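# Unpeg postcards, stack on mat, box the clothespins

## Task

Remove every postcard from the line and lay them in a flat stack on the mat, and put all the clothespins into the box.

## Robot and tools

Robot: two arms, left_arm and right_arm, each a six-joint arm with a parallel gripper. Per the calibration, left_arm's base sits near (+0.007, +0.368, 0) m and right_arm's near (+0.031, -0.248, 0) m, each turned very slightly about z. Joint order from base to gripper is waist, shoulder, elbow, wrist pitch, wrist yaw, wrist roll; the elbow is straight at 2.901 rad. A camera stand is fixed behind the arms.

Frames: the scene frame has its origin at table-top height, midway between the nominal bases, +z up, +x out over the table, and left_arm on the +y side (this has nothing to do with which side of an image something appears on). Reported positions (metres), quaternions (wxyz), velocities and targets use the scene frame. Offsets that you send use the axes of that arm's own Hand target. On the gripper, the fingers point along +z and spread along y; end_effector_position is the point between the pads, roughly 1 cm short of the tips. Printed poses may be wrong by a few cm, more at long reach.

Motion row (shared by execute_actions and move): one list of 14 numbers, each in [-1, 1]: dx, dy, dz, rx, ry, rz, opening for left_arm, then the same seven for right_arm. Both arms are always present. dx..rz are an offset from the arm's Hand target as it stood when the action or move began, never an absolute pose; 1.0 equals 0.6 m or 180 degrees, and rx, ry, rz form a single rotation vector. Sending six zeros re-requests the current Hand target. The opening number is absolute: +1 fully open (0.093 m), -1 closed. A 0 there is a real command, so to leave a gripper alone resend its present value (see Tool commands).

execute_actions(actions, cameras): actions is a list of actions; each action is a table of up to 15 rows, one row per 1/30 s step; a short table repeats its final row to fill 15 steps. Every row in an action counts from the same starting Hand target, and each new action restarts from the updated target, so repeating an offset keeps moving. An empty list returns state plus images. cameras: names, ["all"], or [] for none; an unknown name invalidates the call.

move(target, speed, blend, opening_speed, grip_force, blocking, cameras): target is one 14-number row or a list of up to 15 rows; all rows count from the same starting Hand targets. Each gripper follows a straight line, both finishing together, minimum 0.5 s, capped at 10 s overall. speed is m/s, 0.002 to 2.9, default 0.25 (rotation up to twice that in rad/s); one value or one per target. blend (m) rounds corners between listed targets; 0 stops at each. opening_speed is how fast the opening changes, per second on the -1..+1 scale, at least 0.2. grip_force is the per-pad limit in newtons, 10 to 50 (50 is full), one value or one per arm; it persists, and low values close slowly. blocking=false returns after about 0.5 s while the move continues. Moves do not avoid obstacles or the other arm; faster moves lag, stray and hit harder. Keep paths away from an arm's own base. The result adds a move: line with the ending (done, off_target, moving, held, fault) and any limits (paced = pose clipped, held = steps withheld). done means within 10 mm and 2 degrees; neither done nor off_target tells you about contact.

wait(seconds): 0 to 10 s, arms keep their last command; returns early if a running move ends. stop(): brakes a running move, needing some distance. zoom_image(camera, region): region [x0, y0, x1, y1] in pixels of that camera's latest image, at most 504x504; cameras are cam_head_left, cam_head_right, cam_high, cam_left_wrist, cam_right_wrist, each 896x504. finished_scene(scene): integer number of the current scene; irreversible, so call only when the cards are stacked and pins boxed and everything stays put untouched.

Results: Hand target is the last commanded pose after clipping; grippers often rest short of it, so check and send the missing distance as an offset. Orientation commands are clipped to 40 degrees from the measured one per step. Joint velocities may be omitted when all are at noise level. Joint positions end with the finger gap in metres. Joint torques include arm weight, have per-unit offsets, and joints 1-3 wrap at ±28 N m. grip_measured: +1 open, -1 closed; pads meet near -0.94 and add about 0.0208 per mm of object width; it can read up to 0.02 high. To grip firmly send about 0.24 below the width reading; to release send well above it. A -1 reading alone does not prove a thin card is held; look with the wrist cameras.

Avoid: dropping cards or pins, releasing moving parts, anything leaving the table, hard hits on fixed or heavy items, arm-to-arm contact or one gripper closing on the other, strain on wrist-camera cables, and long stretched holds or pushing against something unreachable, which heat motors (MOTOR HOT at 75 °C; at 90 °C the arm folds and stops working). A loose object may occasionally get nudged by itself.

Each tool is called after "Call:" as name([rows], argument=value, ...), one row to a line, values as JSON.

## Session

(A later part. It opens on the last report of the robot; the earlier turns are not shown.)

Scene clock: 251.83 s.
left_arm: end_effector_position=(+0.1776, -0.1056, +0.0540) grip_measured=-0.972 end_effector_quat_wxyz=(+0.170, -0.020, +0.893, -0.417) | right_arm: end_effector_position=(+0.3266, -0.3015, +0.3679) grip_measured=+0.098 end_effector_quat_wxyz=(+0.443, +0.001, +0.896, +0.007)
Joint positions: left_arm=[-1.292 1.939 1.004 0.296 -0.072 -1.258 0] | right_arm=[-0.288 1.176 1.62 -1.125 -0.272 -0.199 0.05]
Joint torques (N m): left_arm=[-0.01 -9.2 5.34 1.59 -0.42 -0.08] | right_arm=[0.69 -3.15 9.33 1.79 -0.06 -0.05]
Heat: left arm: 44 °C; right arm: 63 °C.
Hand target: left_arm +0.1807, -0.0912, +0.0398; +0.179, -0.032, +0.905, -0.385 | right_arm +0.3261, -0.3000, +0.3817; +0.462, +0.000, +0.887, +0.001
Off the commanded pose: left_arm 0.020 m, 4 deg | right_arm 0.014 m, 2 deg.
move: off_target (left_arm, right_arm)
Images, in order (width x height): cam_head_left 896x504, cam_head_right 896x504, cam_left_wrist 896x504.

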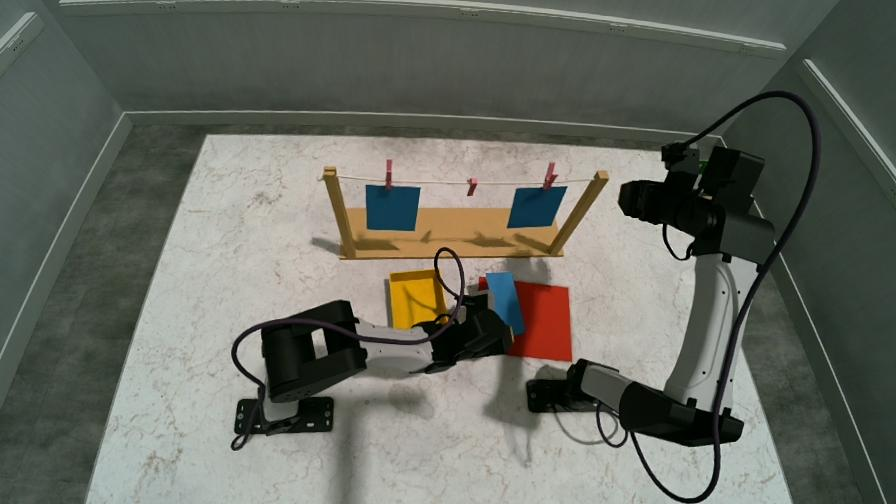

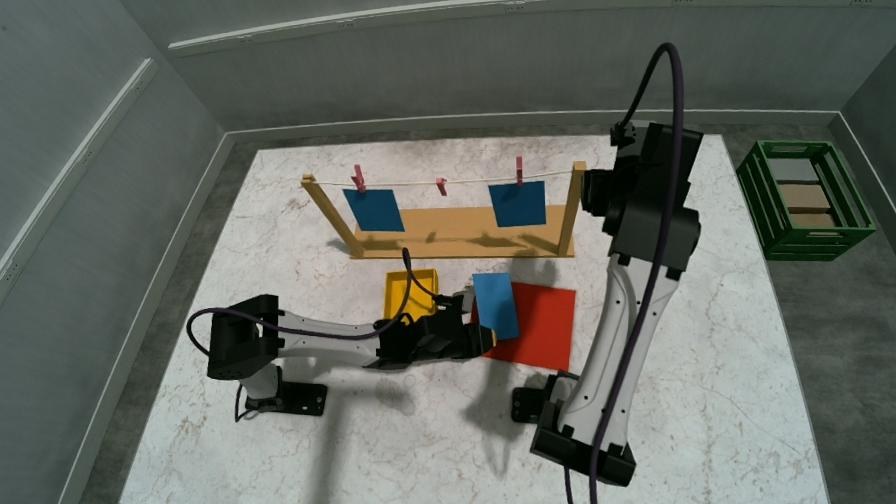

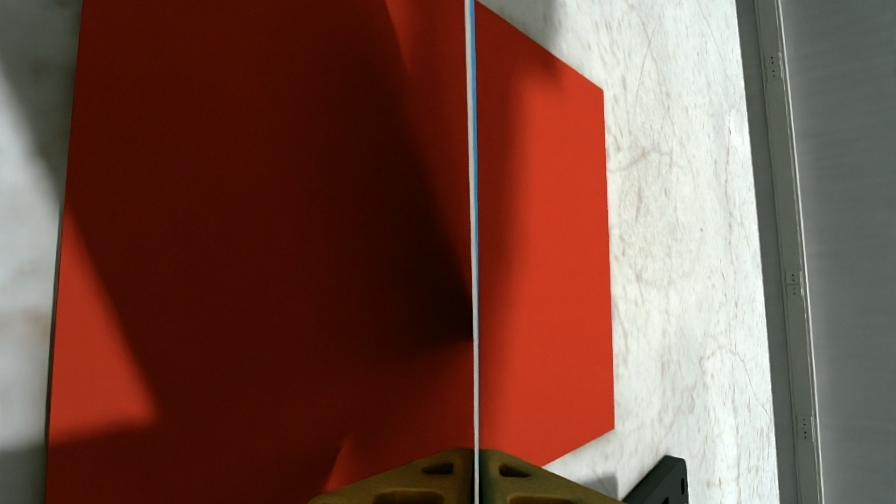

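Call:
move(target=[-0.0118,-0.0857,-0.0247,0,0.139,0,-1,0,0,0,0,0,0,0.1], speed=0.1, cameras=["cam_head_right","cam_left_wrist"])

Scene clock: 259.23 s.
left_arm: end_effector_position=(+0.1756, -0.1127, +0.0898) grip_measured=-0.972 end_effector_quat_wxyz=(-0.019, +0.047, +0.922, -0.385) | right_arm: end_effector_position=(+0.3266, -0.3015, +0.3679) grip_measured=+0.098 end_effector_quat_wxyz=(+0.443, +0.001, +0.896, +0.007)
Joint positions: left_arm=[-1.151 1.964 1.346 -0.245 0.389 -1.152 0] | right_arm=[-0.288 1.176 1.62 -1.125 -0.272 -0.199 0.05]
Joint torques (N m): left_arm=[0.28 -8.2 9.74 1.55 0.33 0.11] | right_arm=[0.66 -3.14 9.32 1.8 -0.07 -0.05]
Heat: left arm: 44 °C; right arm: 63 °C.
Hand target: left_arm +0.1780, -0.1158, +0.0879; -0.021, +0.052, +0.922, -0.383 | right_arm +0.3261, -0.3000, +0.3817; +0.462, +0.000, +0.887, +0.001
Off the commanded pose: left_arm 0.004 m, 1 deg | right_arm 0.014 m, 2 deg.
move: off_target (right_arm)
Images, in order (width x height): cam_head_right 896x504, cam_left_wrist 896x504.

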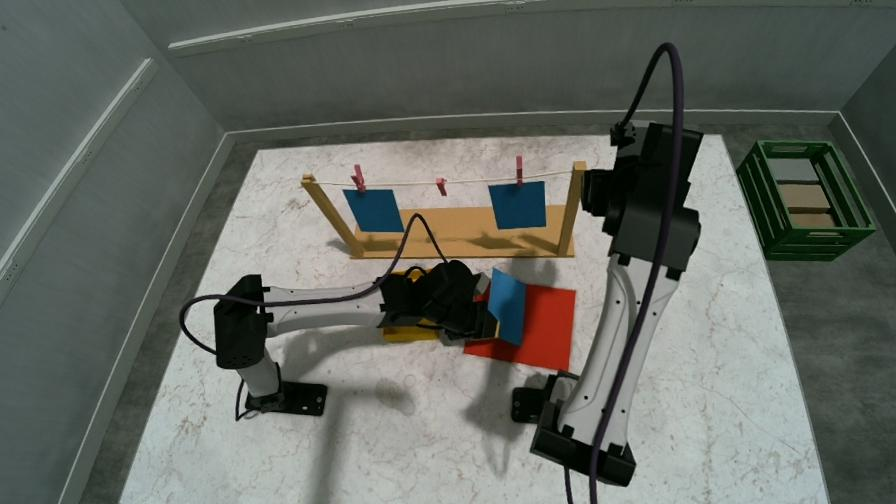

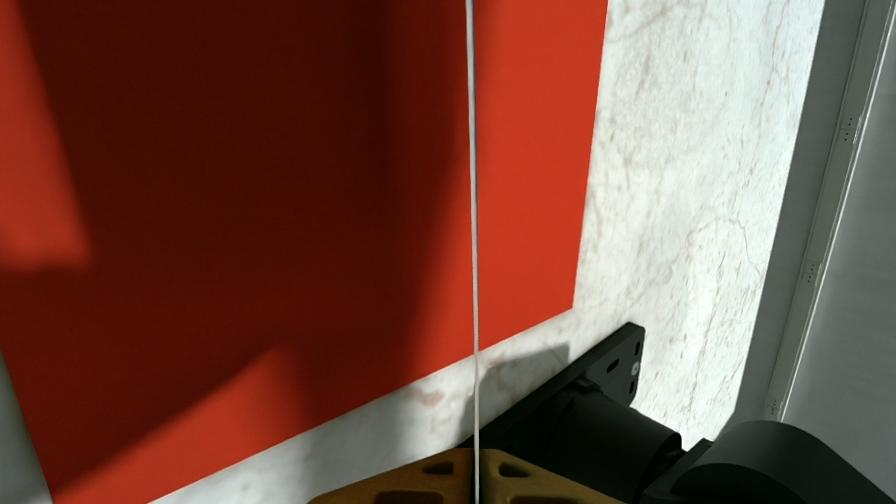

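Call:
move([
  [0,0.0512,0.0165,0.072,0,0,-1,0,0,0,0,0,0,0.1],
  [0,0.0853,0.0275,0.139,0,0,-1,0,0,0,0,0,0,0.1],
], speed=0.08, blend=0.01, cameras=["cam_head_right","cam_left_wrist","cam_head_left"])

Scene clock: 265.60 s.
left_arm: end_effector_position=(+0.1808, -0.0936, +0.0471) grip_measured=-0.972 end_effector_quat_wxyz=(-0.027, +0.050, +0.817, -0.574) | right_arm: end_effector_position=(+0.3266, -0.3015, +0.3679) grip_measured=+0.098 end_effector_quat_wxyz=(+0.443, +0.001, +0.896, +0.007)
Joint positions: left_arm=[-1.054 2.083 0.87 0.782 0.622 -1.295 0] | right_arm=[-0.288 1.176 1.62 -1.125 -0.272 -0.199 0.05]
Joint torques (N m): left_arm=[0.32 -7.49 5.15 2.3 0.33 -0.08] | right_arm=[0.69 -3.07 9.29 1.79 -0.06 -0.05]
Heat: left arm: 45 °C; right arm: 64 °C.
Hand target: left_arm +0.1808, -0.0915, +0.0400; -0.032, +0.047, +0.817, -0.573 | right_arm +0.3261, -0.3000, +0.3817; +0.462, +0.000, +0.887, +0.001
Off the commanded pose: left_arm 0.007 m, 1 deg | right_arm 0.014 m, 2 deg.
move: off_target (right_arm)
Images, in order (width x height): cam_head_left 896x504, cam_head_right 896x504, cam_left_wrist 896x504.

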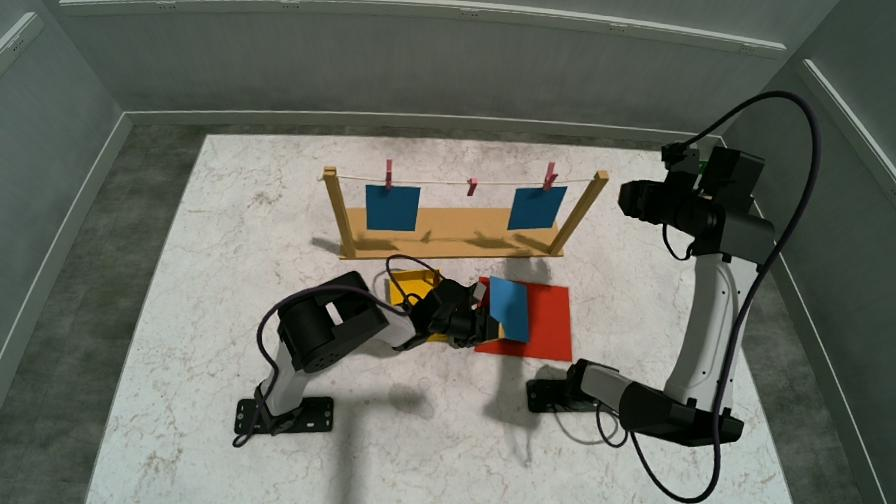

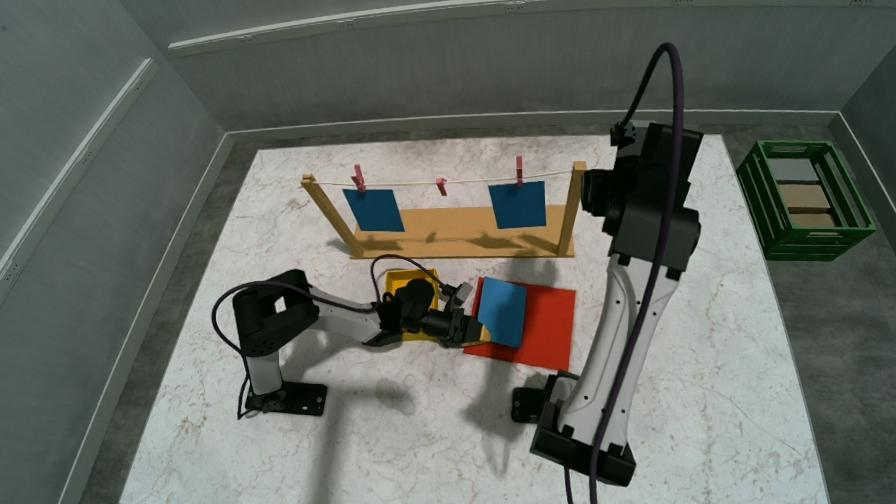

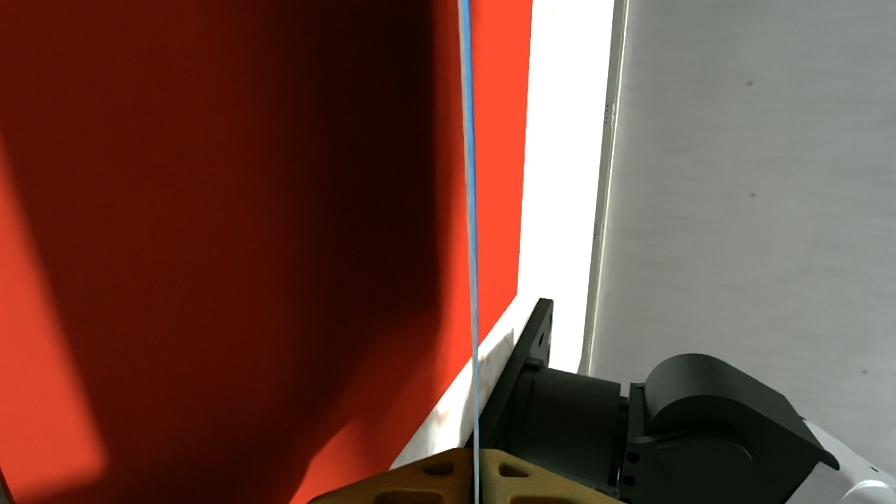

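Call:
zoom_image(camera="cam_head_left", region=[380, 240, 600, 380])

Call:
zoom_image(camera="cam_head_right", region=[380, 240, 600, 380])

Scaled by 2.291 from the camera's 896x504 image, which has a finer 1280x720 frame.

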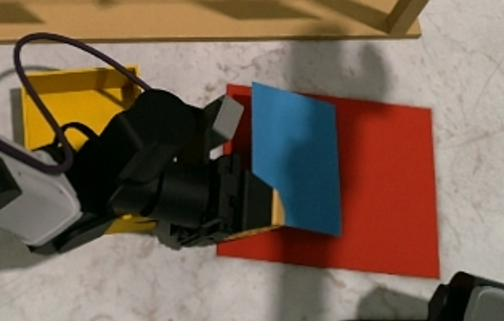

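Scaled by 2.291 from the camera's 896x504 image, which has a finer 1280x720 frame.

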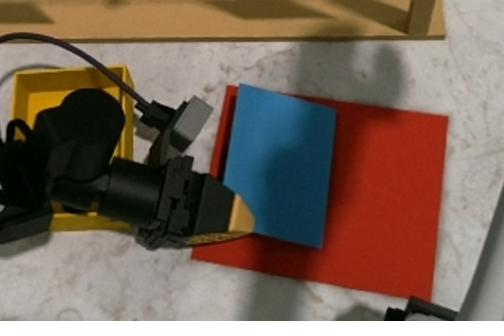

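Call:
move([
  [0,-0.047,-0.017,0,0,0,-1,0,0,0,0,0,0,0.1],
  [0.0177,-0.0745,0.059,0,0,0,-1,0,0,0,0,0,0,0.1],
  [0.0177,-0.035,0.0732,0,0,0,-1,0,0,0,0,0,0,0.1],
], speed=0.12, blend=0.01, cameras=["cam_head_right","cam_left_wrist","cam_head_left"])

Call:
zoom_image(camera="cam_head_left", region=[380, 240, 600, 380])

Call:
zoom_image(camera="cam_head_right", region=[380, 240, 600, 380])

Scene clock: 286.27 s.
left_arm: end_effector_position=(+0.1594, -0.1341, +0.0437) grip_measured=-0.972 end_effector_quat_wxyz=(-0.043, +0.052, +0.821, -0.568) | right_arm: end_effector_position=(+0.3266, -0.3015, +0.3679) grip_measured=+0.098 end_effector_quat_wxyz=(+0.443, +0.001, +0.896, +0.007)
Joint positions: left_arm=[-1.147 2.156 1.002 0.725 0.563 -1.344 0] | right_arm=[-0.288 1.176 1.62 -1.125 -0.272 -0.199 0.05]
Joint torques (N m): left_arm=[-0.09 -8.96 7.04 2.25 0 -0.08] | right_arm=[0.68 -3.12 9.29 1.79 -0.06 -0.05]
Heat: left arm: 46 °C; right arm: 64 °C.
Hand target: left_arm +0.1648, -0.1385, +0.0449; -0.032, +0.047, +0.817, -0.574 | right_arm +0.3261, -0.3000, +0.3817; +0.462, +0.000, +0.887, +0.001
Off the commanded pose: left_arm 0.007 m, 2 deg | right_arm 0.014 m, 2 deg.
move: off_target (right_arm)
Images, in order (width x height): cam_head_left 896x504, cam_head_right 896x504, cam_left_wrist 896x504.

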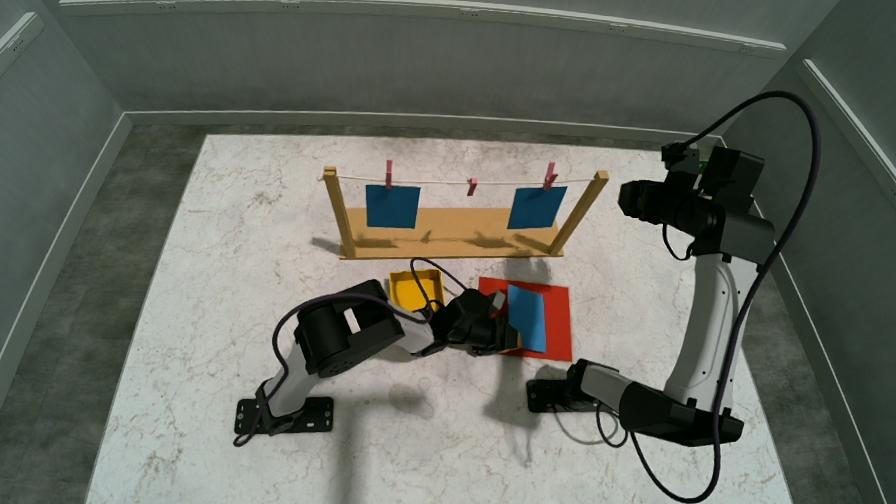

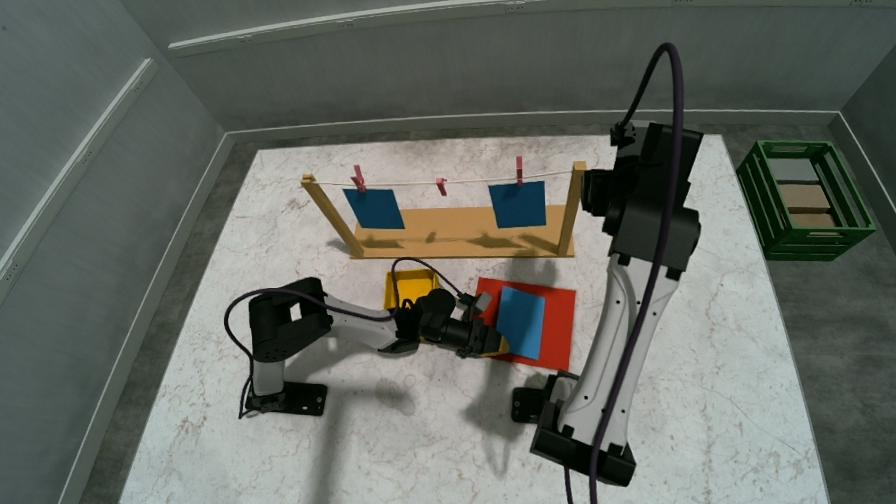

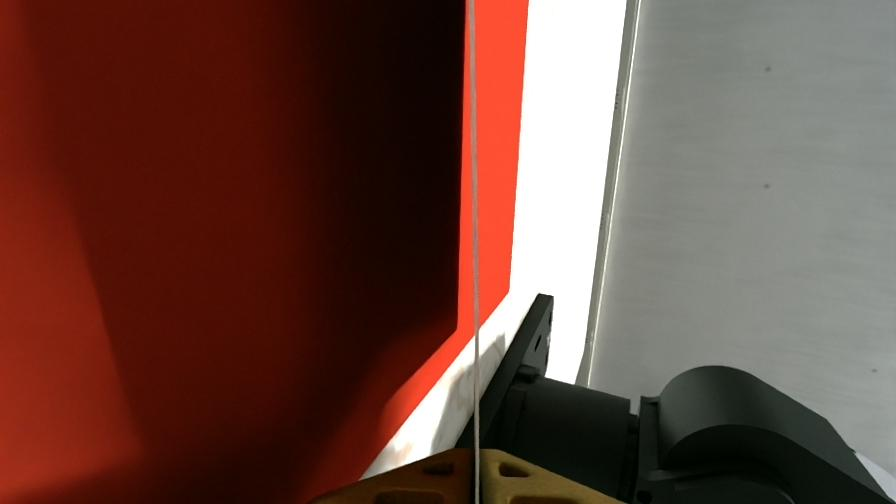

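Scaled by 2.291 from the camera's 896x504 image, which has a finer 1280x720 frame.

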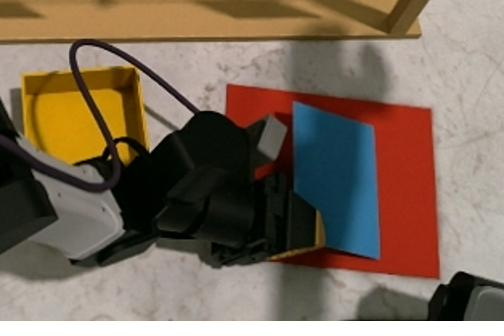

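Scaled by 2.291 from the camera's 896x504 image, which has a finer 1280x720 frame.

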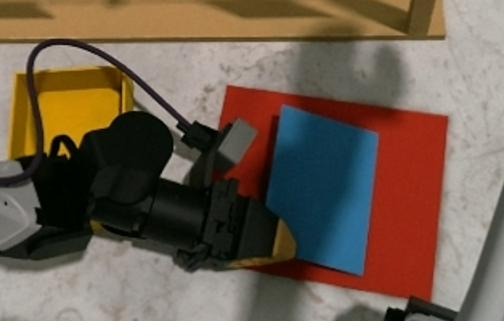

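Call:
move(target=[-0.014,0.008,0.003,0,0,0,-1,0,0,0,0,0,0,0.1], speed=0.06, cameras=["cam_head_left"])

Call:
zoom_image(camera="cam_head_left", region=[380, 240, 600, 380])

Scene clock: 289.80 s.
left_arm: end_effector_position=(+0.1673, -0.1344, +0.0394) grip_measured=-0.972 end_effector_quat_wxyz=(-0.040, +0.046, +0.822, -0.567) | right_arm: end_effector_position=(+0.3266, -0.3015, +0.3679) grip_measured=+0.098 end_effector_quat_wxyz=(+0.443, +0.001, +0.896, +0.007)
Joint positions: left_arm=[-1.134 2.175 1.015 0.728 0.562 -1.344 0] | right_arm=[-0.288 1.176 1.62 -1.125 -0.272 -0.199 0.05]
Joint torques (N m): left_arm=[0.25 -8.42 7.71 2.26 0.15 0.01] | right_arm=[0.66 -3.11 9.32 1.8 -0.06 -0.05]
Heat: left arm: 46 °C; right arm: 64 °C.
Hand target: left_arm +0.1732, -0.1395, +0.0398; -0.032, +0.047, +0.817, -0.574 | right_arm +0.3261, -0.3000, +0.3817; +0.462, +0.000, +0.887, +0.001
Off the commanded pose: left_arm 0.008 m, 1 deg | right_arm 0.014 m, 2 deg.
move: off_target (right_arm)
Images, in order (width x height): cam_head_left 896x504.

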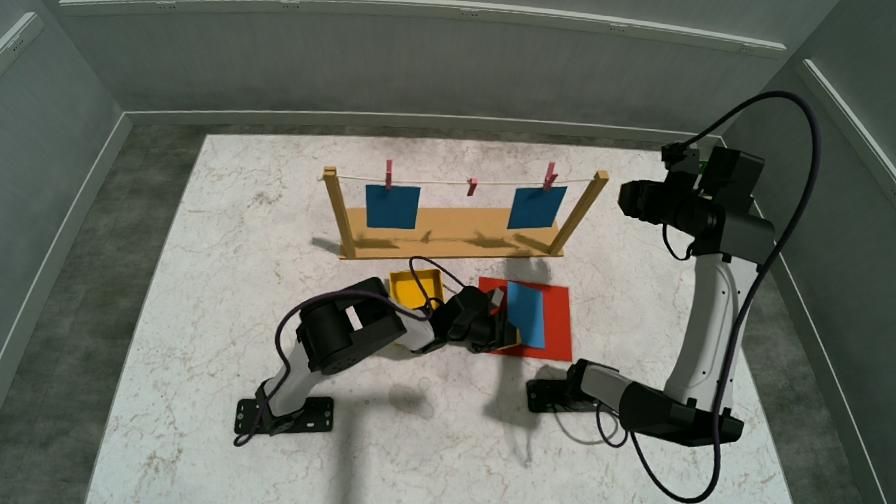

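Scaled by 2.291 from the camera's 896x504 image, which has a finer 1280x720 frame.

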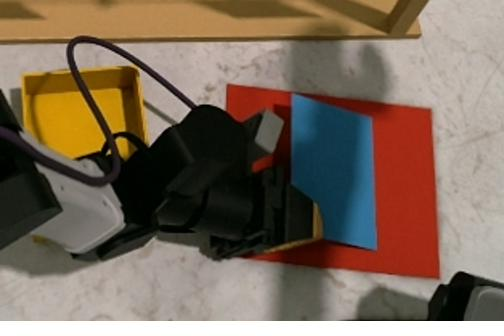

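Call:
move(target=[0,0,0,0,0,0,-0.7,0,0,0,0,0,0,0.1], opening_speed=0.4, cameras=[])

Call:
move([
  [0,0.0567,-0.156,0,0,0,-0.7,0,0,0,0,0,0,0.1],
], speed=0.08, cameras=["cam_head_left","cam_left_wrist"])

Call:
zoom_image(camera="cam_head_left", region=[380, 240, 600, 380])

Scene clock: 293.50 s.
left_arm: end_effector_position=(+0.1673, -0.1344, +0.0394) grip_measured=-0.703 end_effector_quat_wxyz=(-0.040, +0.046, +0.822, -0.567) | right_arm: end_effector_position=(+0.3266, -0.3015, +0.3679) grip_measured=+0.098 end_effector_quat_wxyz=(+0.443, +0.001, +0.896, +0.007)
Joint positions: left_arm=[-1.134 2.175 1.015 0.728 0.562 -1.344 0.011] | right_arm=[-0.288 1.176 1.62 -1.125 -0.272 -0.199 0.05]
Joint torques (N m): left_arm=[0.24 -8.43 7.79 2.27 0.17 0] | right_arm=[0.64 -3.12 9.28 1.79 -0.07 -0.05]
Heat: left arm: 45 °C; right arm: 64 °C.
Hand target: left_arm +0.1732, -0.1395, +0.0398; -0.032, +0.047, +0.817, -0.574 | right_arm +0.3261, -0.3000, +0.3817; +0.462, +0.000, +0.887, +0.001
Off the commanded pose: left_arm 0.008 m, 1 deg | right_arm 0.014 m, 2 deg.
move: off_target (right_arm)
No camera images: "cameras" was empty.

Scene clock: 295.30 s.
left_arm: end_effector_position=(+0.1848, -0.0413, +0.0286) grip_measured=-0.703 end_effector_quat_wxyz=(-0.038, +0.035, +0.824, -0.564) | right_arm: end_effector_position=(+0.3266, -0.3015, +0.3680) grip_measured=+0.098 end_effector_quat_wxyz=(+0.444, +0.001, +0.896, +0.007)
Joint positions: left_arm=[-0.957 2.041 0.701 0.847 0.705 -1.261 0.011] | right_arm=[-0.288 1.176 1.62 -1.125 -0.272 -0.199 0.05]
Joint torques (N m): left_arm=[0.21 -10.55 4.36 2.03 0.39 0.11] | right_arm=[0.68 -3.14 9.32 1.79 -0.07 -0.04]
Heat: left arm: 46 °C; right arm: 64 °C.
Hand target: left_arm +0.1845, -0.0405, +0.0397; -0.032, +0.047, +0.817, -0.574 | right_arm +0.3261, -0.3000, +0.3818; +0.462, +0.000, +0.887, +0.001
Off the commanded pose: left_arm 0.011 m, 2 deg | right_arm 0.014 m, 2 deg.
move: off_target (left_arm, right_arm)
Images, in order (width x height): cam_head_left 896x504, cam_left_wrist 896x504.

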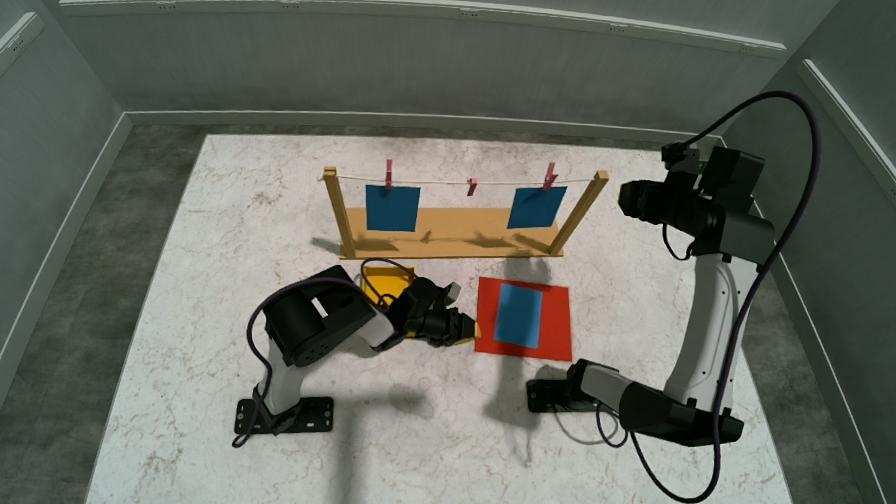

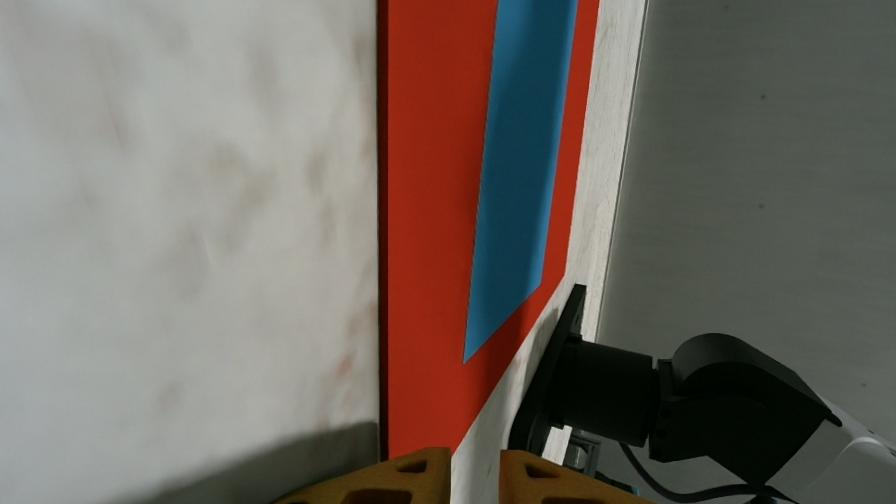

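Scaled by 2.291 from the camera's 896x504 image, which has a finer 1280x720 frame.

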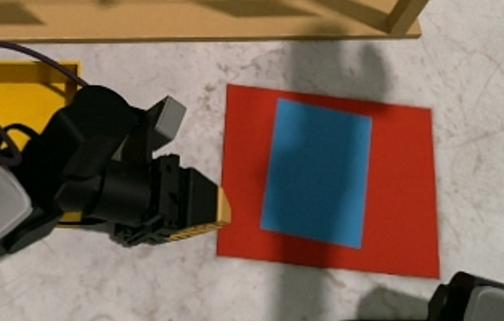

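Call:
zoom_image(camera="cam_head_left", region=[320, 140, 620, 270])

Scaled by 1.680 from the camera's 896x504 image, which has a finer 1280x720 frame.

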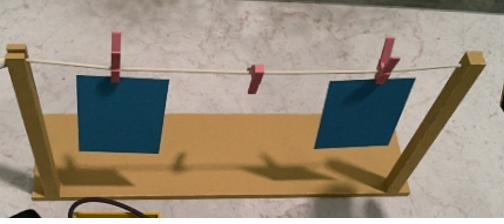

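Call:
move([
  [0,-0.188,-0.068,0,0,0,-0.7,0,0,0,0,0,0,0.1],
  [-0.2418,-0.1775,-0.0853,-0.1376,-0.294,0.41,0.5,0,0,0,0,0,0,0.1],
], speed=0.25, blend=[0.02,0], cameras=["cam_head_left","cam_left_wrist"])

Scene clock: 315.13 s.
left_arm: end_effector_position=(+0.3230, -0.0463, +0.1589) grip_measured=+0.498 end_effector_quat_wxyz=(+0.644, +0.277, +0.655, -0.283) | right_arm: end_effector_position=(+0.3266, -0.3015, +0.3680) grip_measured=+0.098 end_effector_quat_wxyz=(+0.444, +0.001, +0.896, +0.007)
Joint positions: left_arm=[-1.012 1.964 0.833 1.12 -0.155 -0.016 0.069] | right_arm=[-0.288 1.176 1.62 -1.125 -0.272 -0.199 0.05]
Joint torques (N m): left_arm=[0.35 -6.98 7.28 2.4 -0.15 0.09] | right_arm=[0.66 -3.14 9.32 1.79 -0.06 -0.04]
Heat: left arm: 47 °C; right arm: 65 °C.
Hand target: left_arm +0.3297, -0.0450, +0.1574; +0.653, +0.271, +0.653, -0.271 | right_arm +0.3261, -0.3000, +0.3818; +0.462, +0.000, +0.887, +0.001
Off the commanded pose: left_arm 0.007 m, 2 deg | right_arm 0.014 m, 2 deg.
move: off_target (right_arm)
Images, in order (width x height): cam_head_left 896x504, cam_left_wrist 896x504.

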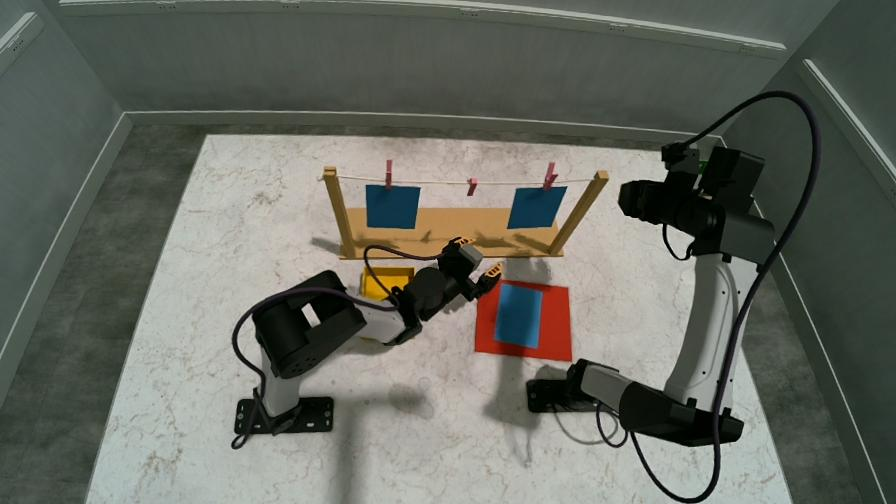

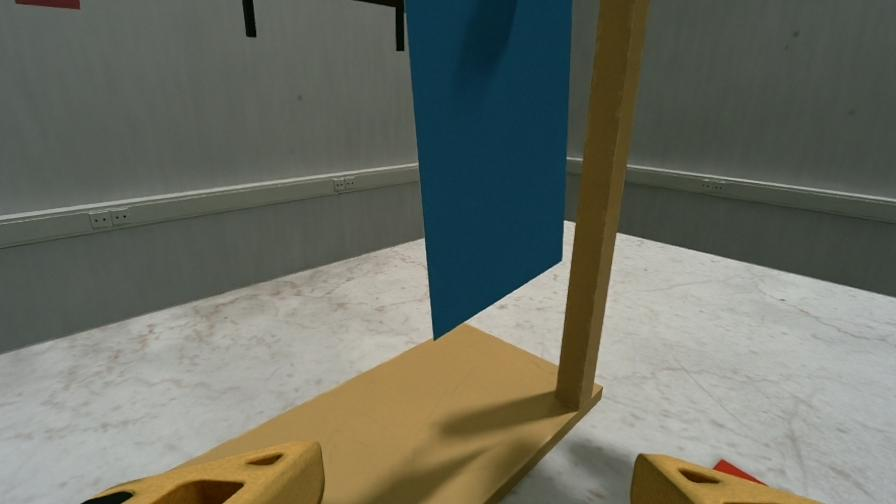

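Call:
move(target=[0,0.003,0.17,0,0,0,0.5,0,0,0,0,0,0,0.1], speed=0.12, cameras=["cam_head_left","cam_left_wrist"])

Scene clock: 320.63 s.
left_arm: end_effector_position=(+0.3985, -0.1126, +0.1654) grip_measured=+0.498 end_effector_quat_wxyz=(+0.656, +0.262, +0.650, -0.278) | right_arm: end_effector_position=(+0.3266, -0.3015, +0.3680) grip_measured=+0.098 end_effector_quat_wxyz=(+0.444, +0.001, +0.896, +0.007)
Joint positions: left_arm=[-0.969 2.237 1.312 0.942 -0.142 -0.015 0.069] | right_arm=[-0.288 1.176 1.62 -1.125 -0.272 -0.199 0.05]
Joint torques (N m): left_arm=[0.32 -9.65 9.07 2.08 0.16 0.09] | right_arm=[0.66 -3.15 9.29 1.8 -0.07 -0.04]
Heat: left arm: 47 °C; right arm: 65 °C.
Hand target: left_arm +0.4032, -0.1158, +0.1572; +0.653, +0.271, +0.653, -0.270 | right_arm +0.3261, -0.3000, +0.3818; +0.462, +0.000, +0.887, +0.001
Off the commanded pose: left_arm 0.010 m, 1 deg | right_arm 0.014 m, 2 deg.
move: off_target (right_arm)
Images, in order (width x height): cam_head_left 896x504, cam_left_wrist 896x504.

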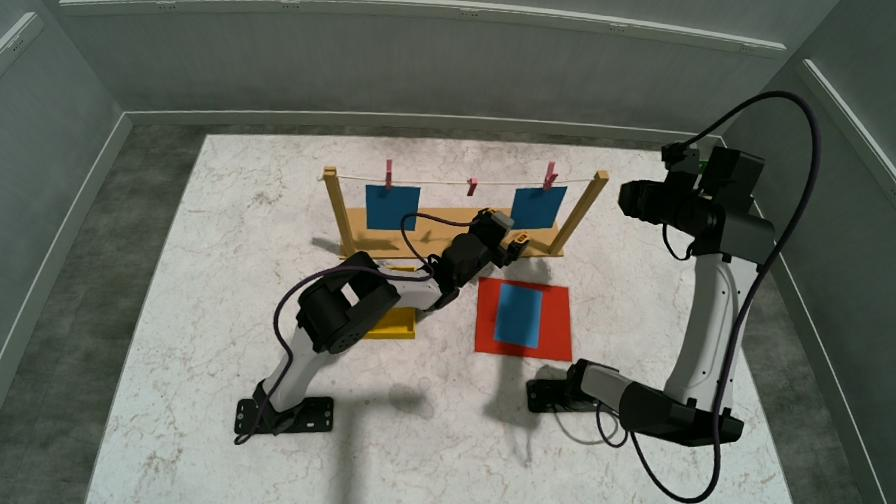

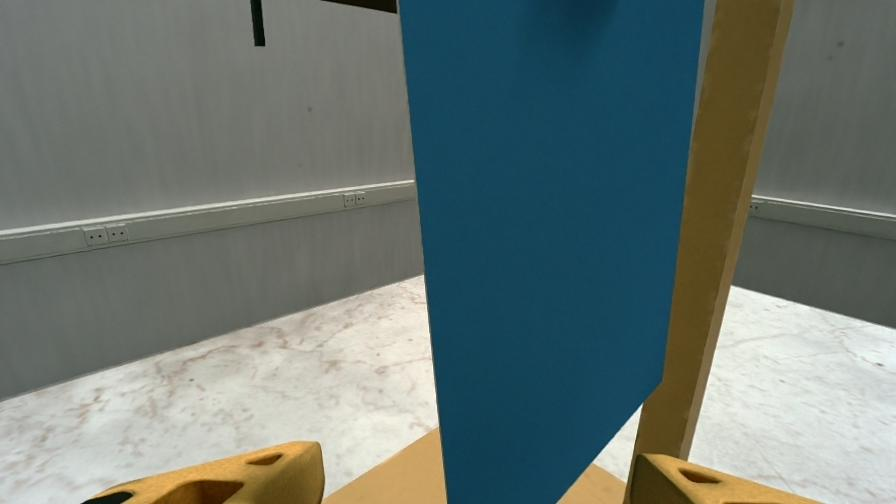

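Call:
move(target=[0.012,0.0,0.022,0,0,0,0.5,0,0,0,0,0,0,0.1], speed=0.1, cameras=["cam_left_wrist"])

Scene clock: 323.27 s.
left_arm: end_effector_position=(+0.4078, -0.1224, +0.1581) grip_measured=+0.498 end_effector_quat_wxyz=(+0.656, +0.263, +0.651, -0.278) | right_arm: end_effector_position=(+0.3266, -0.3015, +0.3680) grip_measured=+0.098 end_effector_quat_wxyz=(+0.444, +0.001, +0.896, +0.007)
Joint positions: left_arm=[-0.965 2.293 1.38 0.927 -0.138 -0.015 0.069] | right_arm=[-0.288 1.176 1.62 -1.125 -0.272 -0.199 0.05]
Joint torques (N m): left_arm=[0.34 -10.11 9.16 2.07 0.16 0.09] | right_arm=[0.66 -3.14 9.32 1.8 -0.06 -0.05]
Heat: left arm: 47 °C; right arm: 65 °C.
Hand target: left_arm +0.4123, -0.1253, +0.1501; +0.653, +0.271, +0.653, -0.271 | right_arm +0.3261, -0.3000, +0.3818; +0.462, +0.000, +0.887, +0.001
Off the commanded pose: left_arm 0.010 m, 1 deg | right_arm 0.014 m, 2 deg.
move: off_target (right_arm)
Images, in order (width x height): cam_left_wrist 896x504.

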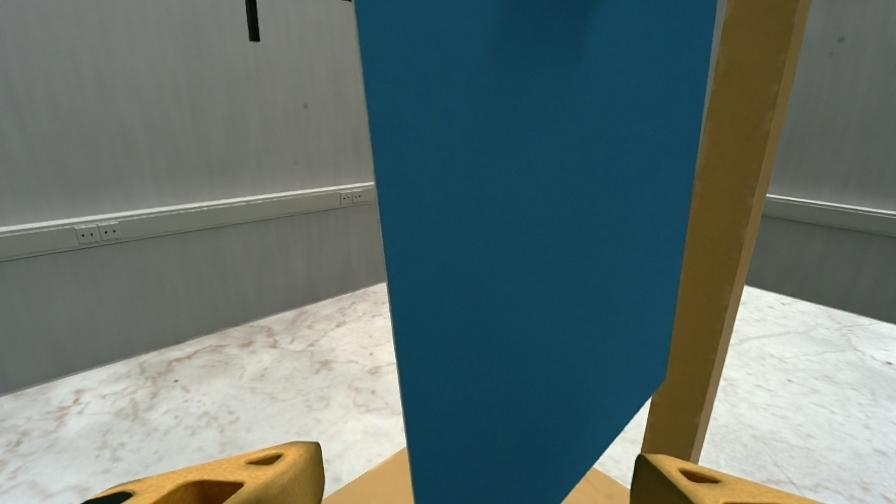

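Call:
move(target=[0,-0.108,-0.0837,0,0,0,0.5,0,0,0,0,0,0,0.1], speed=0.1, cameras=["cam_left_wrist","cam_head_left","cam_right_wrist"])

Scene clock: 326.77 s.
left_arm: end_effector_position=(+0.3293, -0.1410, +0.1238) grip_measured=+0.498 end_effector_quat_wxyz=(+0.633, +0.286, +0.667, -0.271) | right_arm: end_effector_position=(+0.3266, -0.3015, +0.3680) grip_measured=+0.098 end_effector_quat_wxyz=(+0.444, +0.001, +0.896, +0.007)
Joint positions: left_arm=[-1.125 2.262 1.225 0.983 -0.271 -0.015 0.069] | right_arm=[-0.288 1.176 1.62 -1.125 -0.272 -0.199 0.05]
Joint torques (N m): left_arm=[-0.05 -14.93 6.05 2.39 -0.17 0.08] | right_arm=[0.68 -3.12 9.26 1.79 -0.07 -0.05]
Heat: left arm: 48 °C; right arm: 65 °C.
Hand target: left_arm +0.3310, -0.1355, +0.1501; +0.653, +0.271, +0.653, -0.271 | right_arm +0.3261, -0.3000, +0.3818; +0.462, +0.000, +0.887, +0.001
Off the commanded pose: left_arm 0.027 m, 3 deg | right_arm 0.014 m, 2 deg.
move: off_target (left_arm, right_arm)
Images, in order (width x height): cam_head_left 896x504, cam_left_wrist 896x504, cam_right_wrist 896x504.

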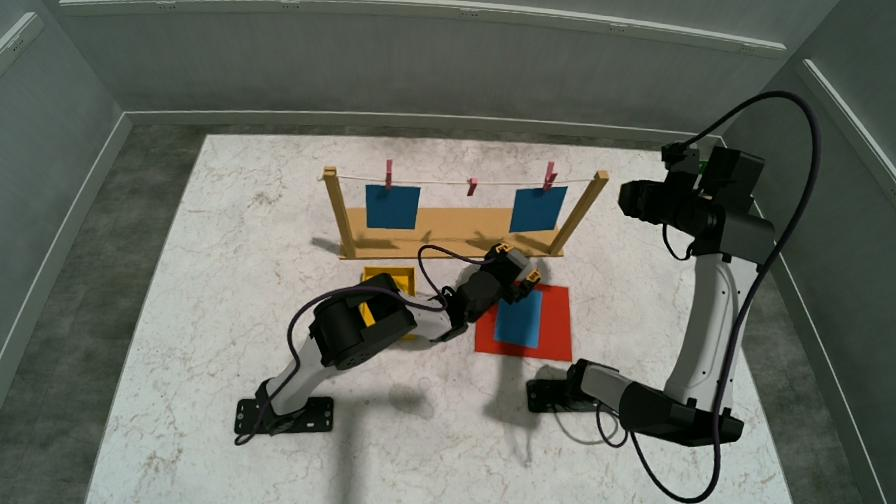

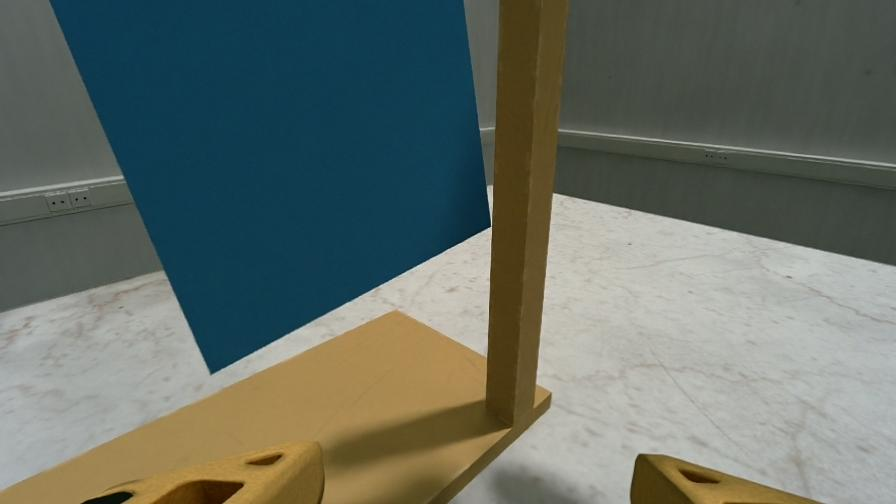

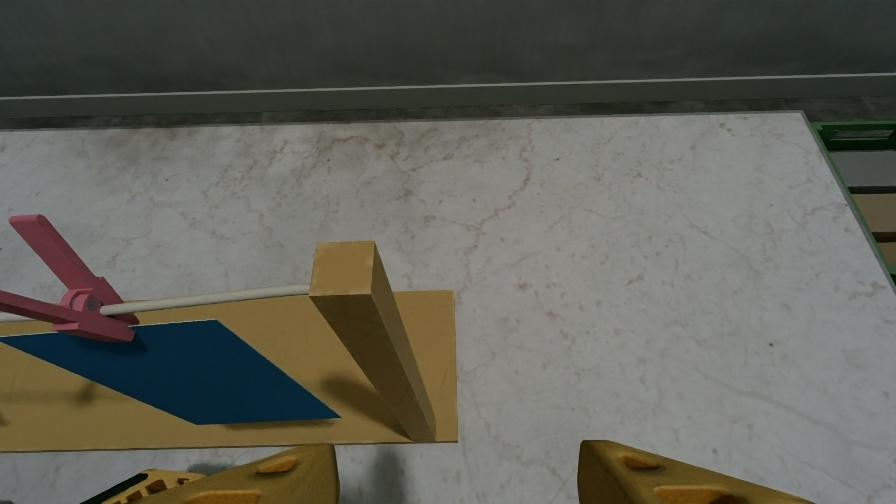

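Call:
move(target=[-0.055,0.0997,-0.1067,0,0,0,0.5,0,0,0,0,0,0,0.1], speed=0.15, cameras=["cam_left_wrist"])

Scene clock: 331.83 s.
left_arm: end_effector_position=(+0.3302, -0.0505, +0.1683) grip_measured=+0.498 end_effector_quat_wxyz=(+0.642, +0.271, +0.666, -0.267) | right_arm: end_effector_position=(+0.3266, -0.3015, +0.3680) grip_measured=+0.098 end_effector_quat_wxyz=(+0.444, +0.001, +0.896, +0.007)
Joint positions: left_arm=[-1.018 1.94 0.885 1.021 -0.194 -0.013 0.069] | right_arm=[-0.288 1.176 1.62 -1.125 -0.272 -0.199 0.05]
Joint torques (N m): left_arm=[0.06 -11.37 6 2.32 0.19 0.07] | right_arm=[0.66 -3.14 9.31 1.79 -0.07 -0.05]
Heat: left arm: 52 °C; right arm: 65 °C.
Hand target: left_arm +0.3282, -0.0479, +0.1831; +0.653, +0.271, +0.654, -0.270 | right_arm +0.3261, -0.3000, +0.3818; +0.462, +0.000, +0.887, +0.001
Off the commanded pose: left_arm 0.015 m, 2 deg | right_arm 0.014 m, 2 deg.
move: off_target (left_arm, right_arm)
Images, in order (width x height): cam_left_wrist 896x504.

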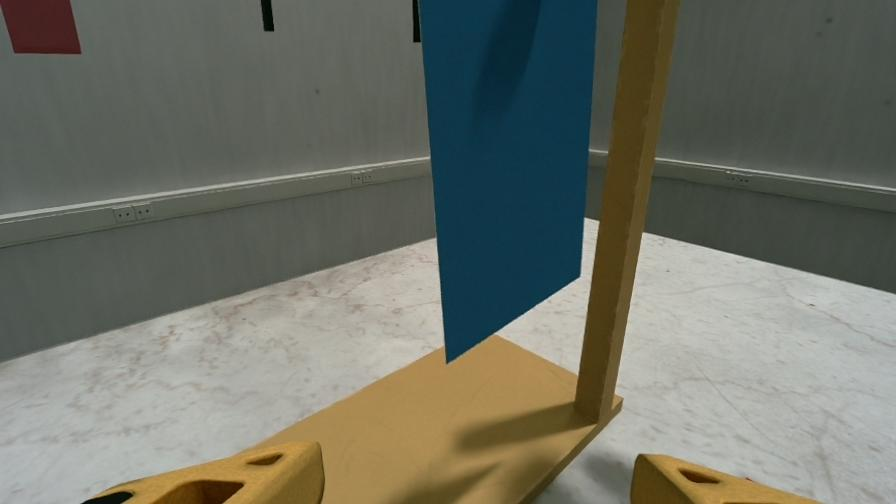

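Call:
move(target=[0,0.0085,0.2068,0,0,0,0.5,0,0,0,0,0,0,0.1], speed=0.12, cameras=["cam_left_wrist"])

Scene clock: 338.40 s.
left_arm: end_effector_position=(+0.4149, -0.1286, +0.1909) grip_measured=+0.498 end_effector_quat_wxyz=(+0.656, +0.263, +0.651, -0.277) | right_arm: end_effector_position=(+0.3266, -0.3015, +0.3680) grip_measured=+0.098 end_effector_quat_wxyz=(+0.444, +0.001, +0.896, +0.007)
Joint positions: left_arm=[-0.962 2.25 1.461 0.804 -0.135 -0.013 0.069] | right_arm=[-0.288 1.176 1.62 -1.125 -0.272 -0.199 0.05]
Joint torques (N m): left_arm=[0.28 -10.1 9.68 2.04 0.16 0.07] | right_arm=[0.66 -3.12 9.29 1.8 -0.06 -0.05]
Heat: left arm: 52 °C; right arm: 65 °C.
Hand target: left_arm +0.4194, -0.1321, +0.1829; +0.653, +0.271, +0.654, -0.271 | right_arm +0.3261, -0.3000, +0.3818; +0.462, +0.000, +0.887, +0.001
Off the commanded pose: left_arm 0.010 m, 1 deg | right_arm 0.014 m, 2 deg.
move: off_target (right_arm)
Images, in order (width x height): cam_left_wrist 896x504.

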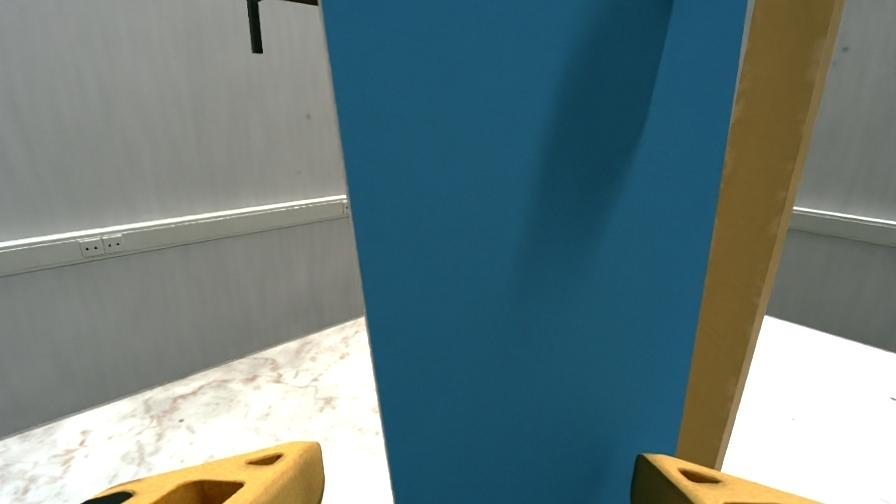

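Call:
move(target=[0.01,-0.0625,-0.0437,0,0,0,0.5,0,0,0,0,0,0,0.1], speed=0.06, cameras=["cam_left_wrist","cam_right_wrist"])

Scene clock: 341.47 s.
left_arm: end_effector_position=(+0.3737, -0.1444, +0.1618) grip_measured=+0.498 end_effector_quat_wxyz=(+0.638, +0.281, +0.662, -0.275) | right_arm: end_effector_position=(+0.3266, -0.3015, +0.3680) grip_measured=+0.098 end_effector_quat_wxyz=(+0.444, +0.001, +0.896, +0.007)
Joint positions: left_arm=[-1.044 2.25 1.381 0.834 -0.192 -0.013 0.069] | right_arm=[-0.288 1.176 1.62 -1.125 -0.272 -0.199 0.05]
Joint torques (N m): left_arm=[-0.25 -13.71 6.74 2.39 -0.18 0.07] | right_arm=[0.65 -3.15 9.32 1.8 -0.06 -0.05]
Heat: left arm: 54 °C; right arm: 65 °C.
Hand target: left_arm +0.3743, -0.1401, +0.1770; +0.653, +0.271, +0.653, -0.271 | right_arm +0.3261, -0.3000, +0.3818; +0.462, +0.000, +0.887, +0.001
Off the commanded pose: left_arm 0.016 m, 2 deg | right_arm 0.014 m, 2 deg.
move: off_target (left_arm, right_arm)
Images, in order (width x height): cam_left_wrist 896x504, cam_right_wrist 896x504.

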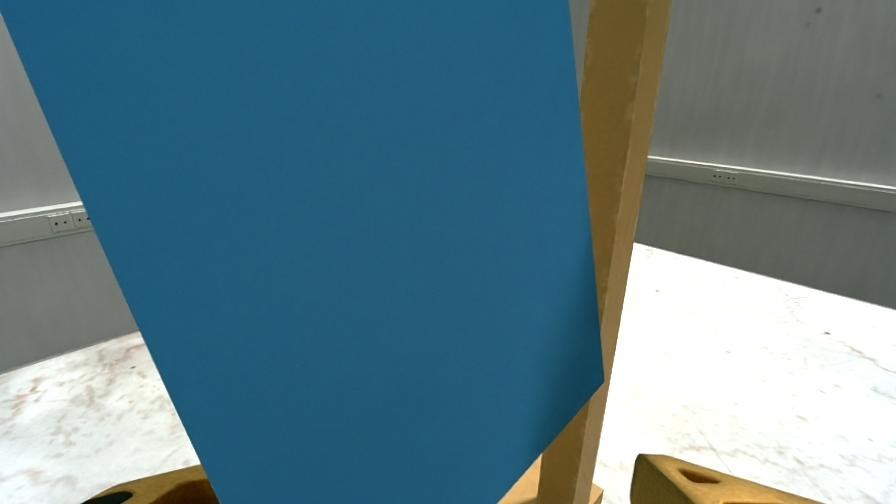

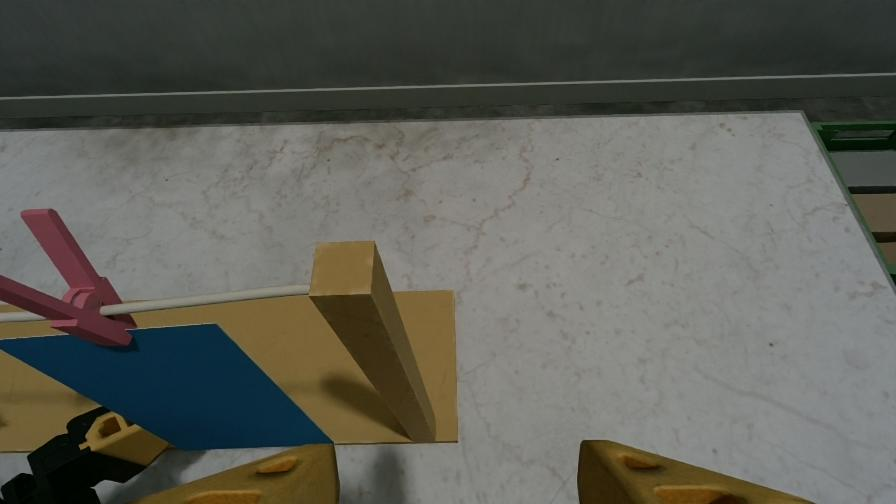

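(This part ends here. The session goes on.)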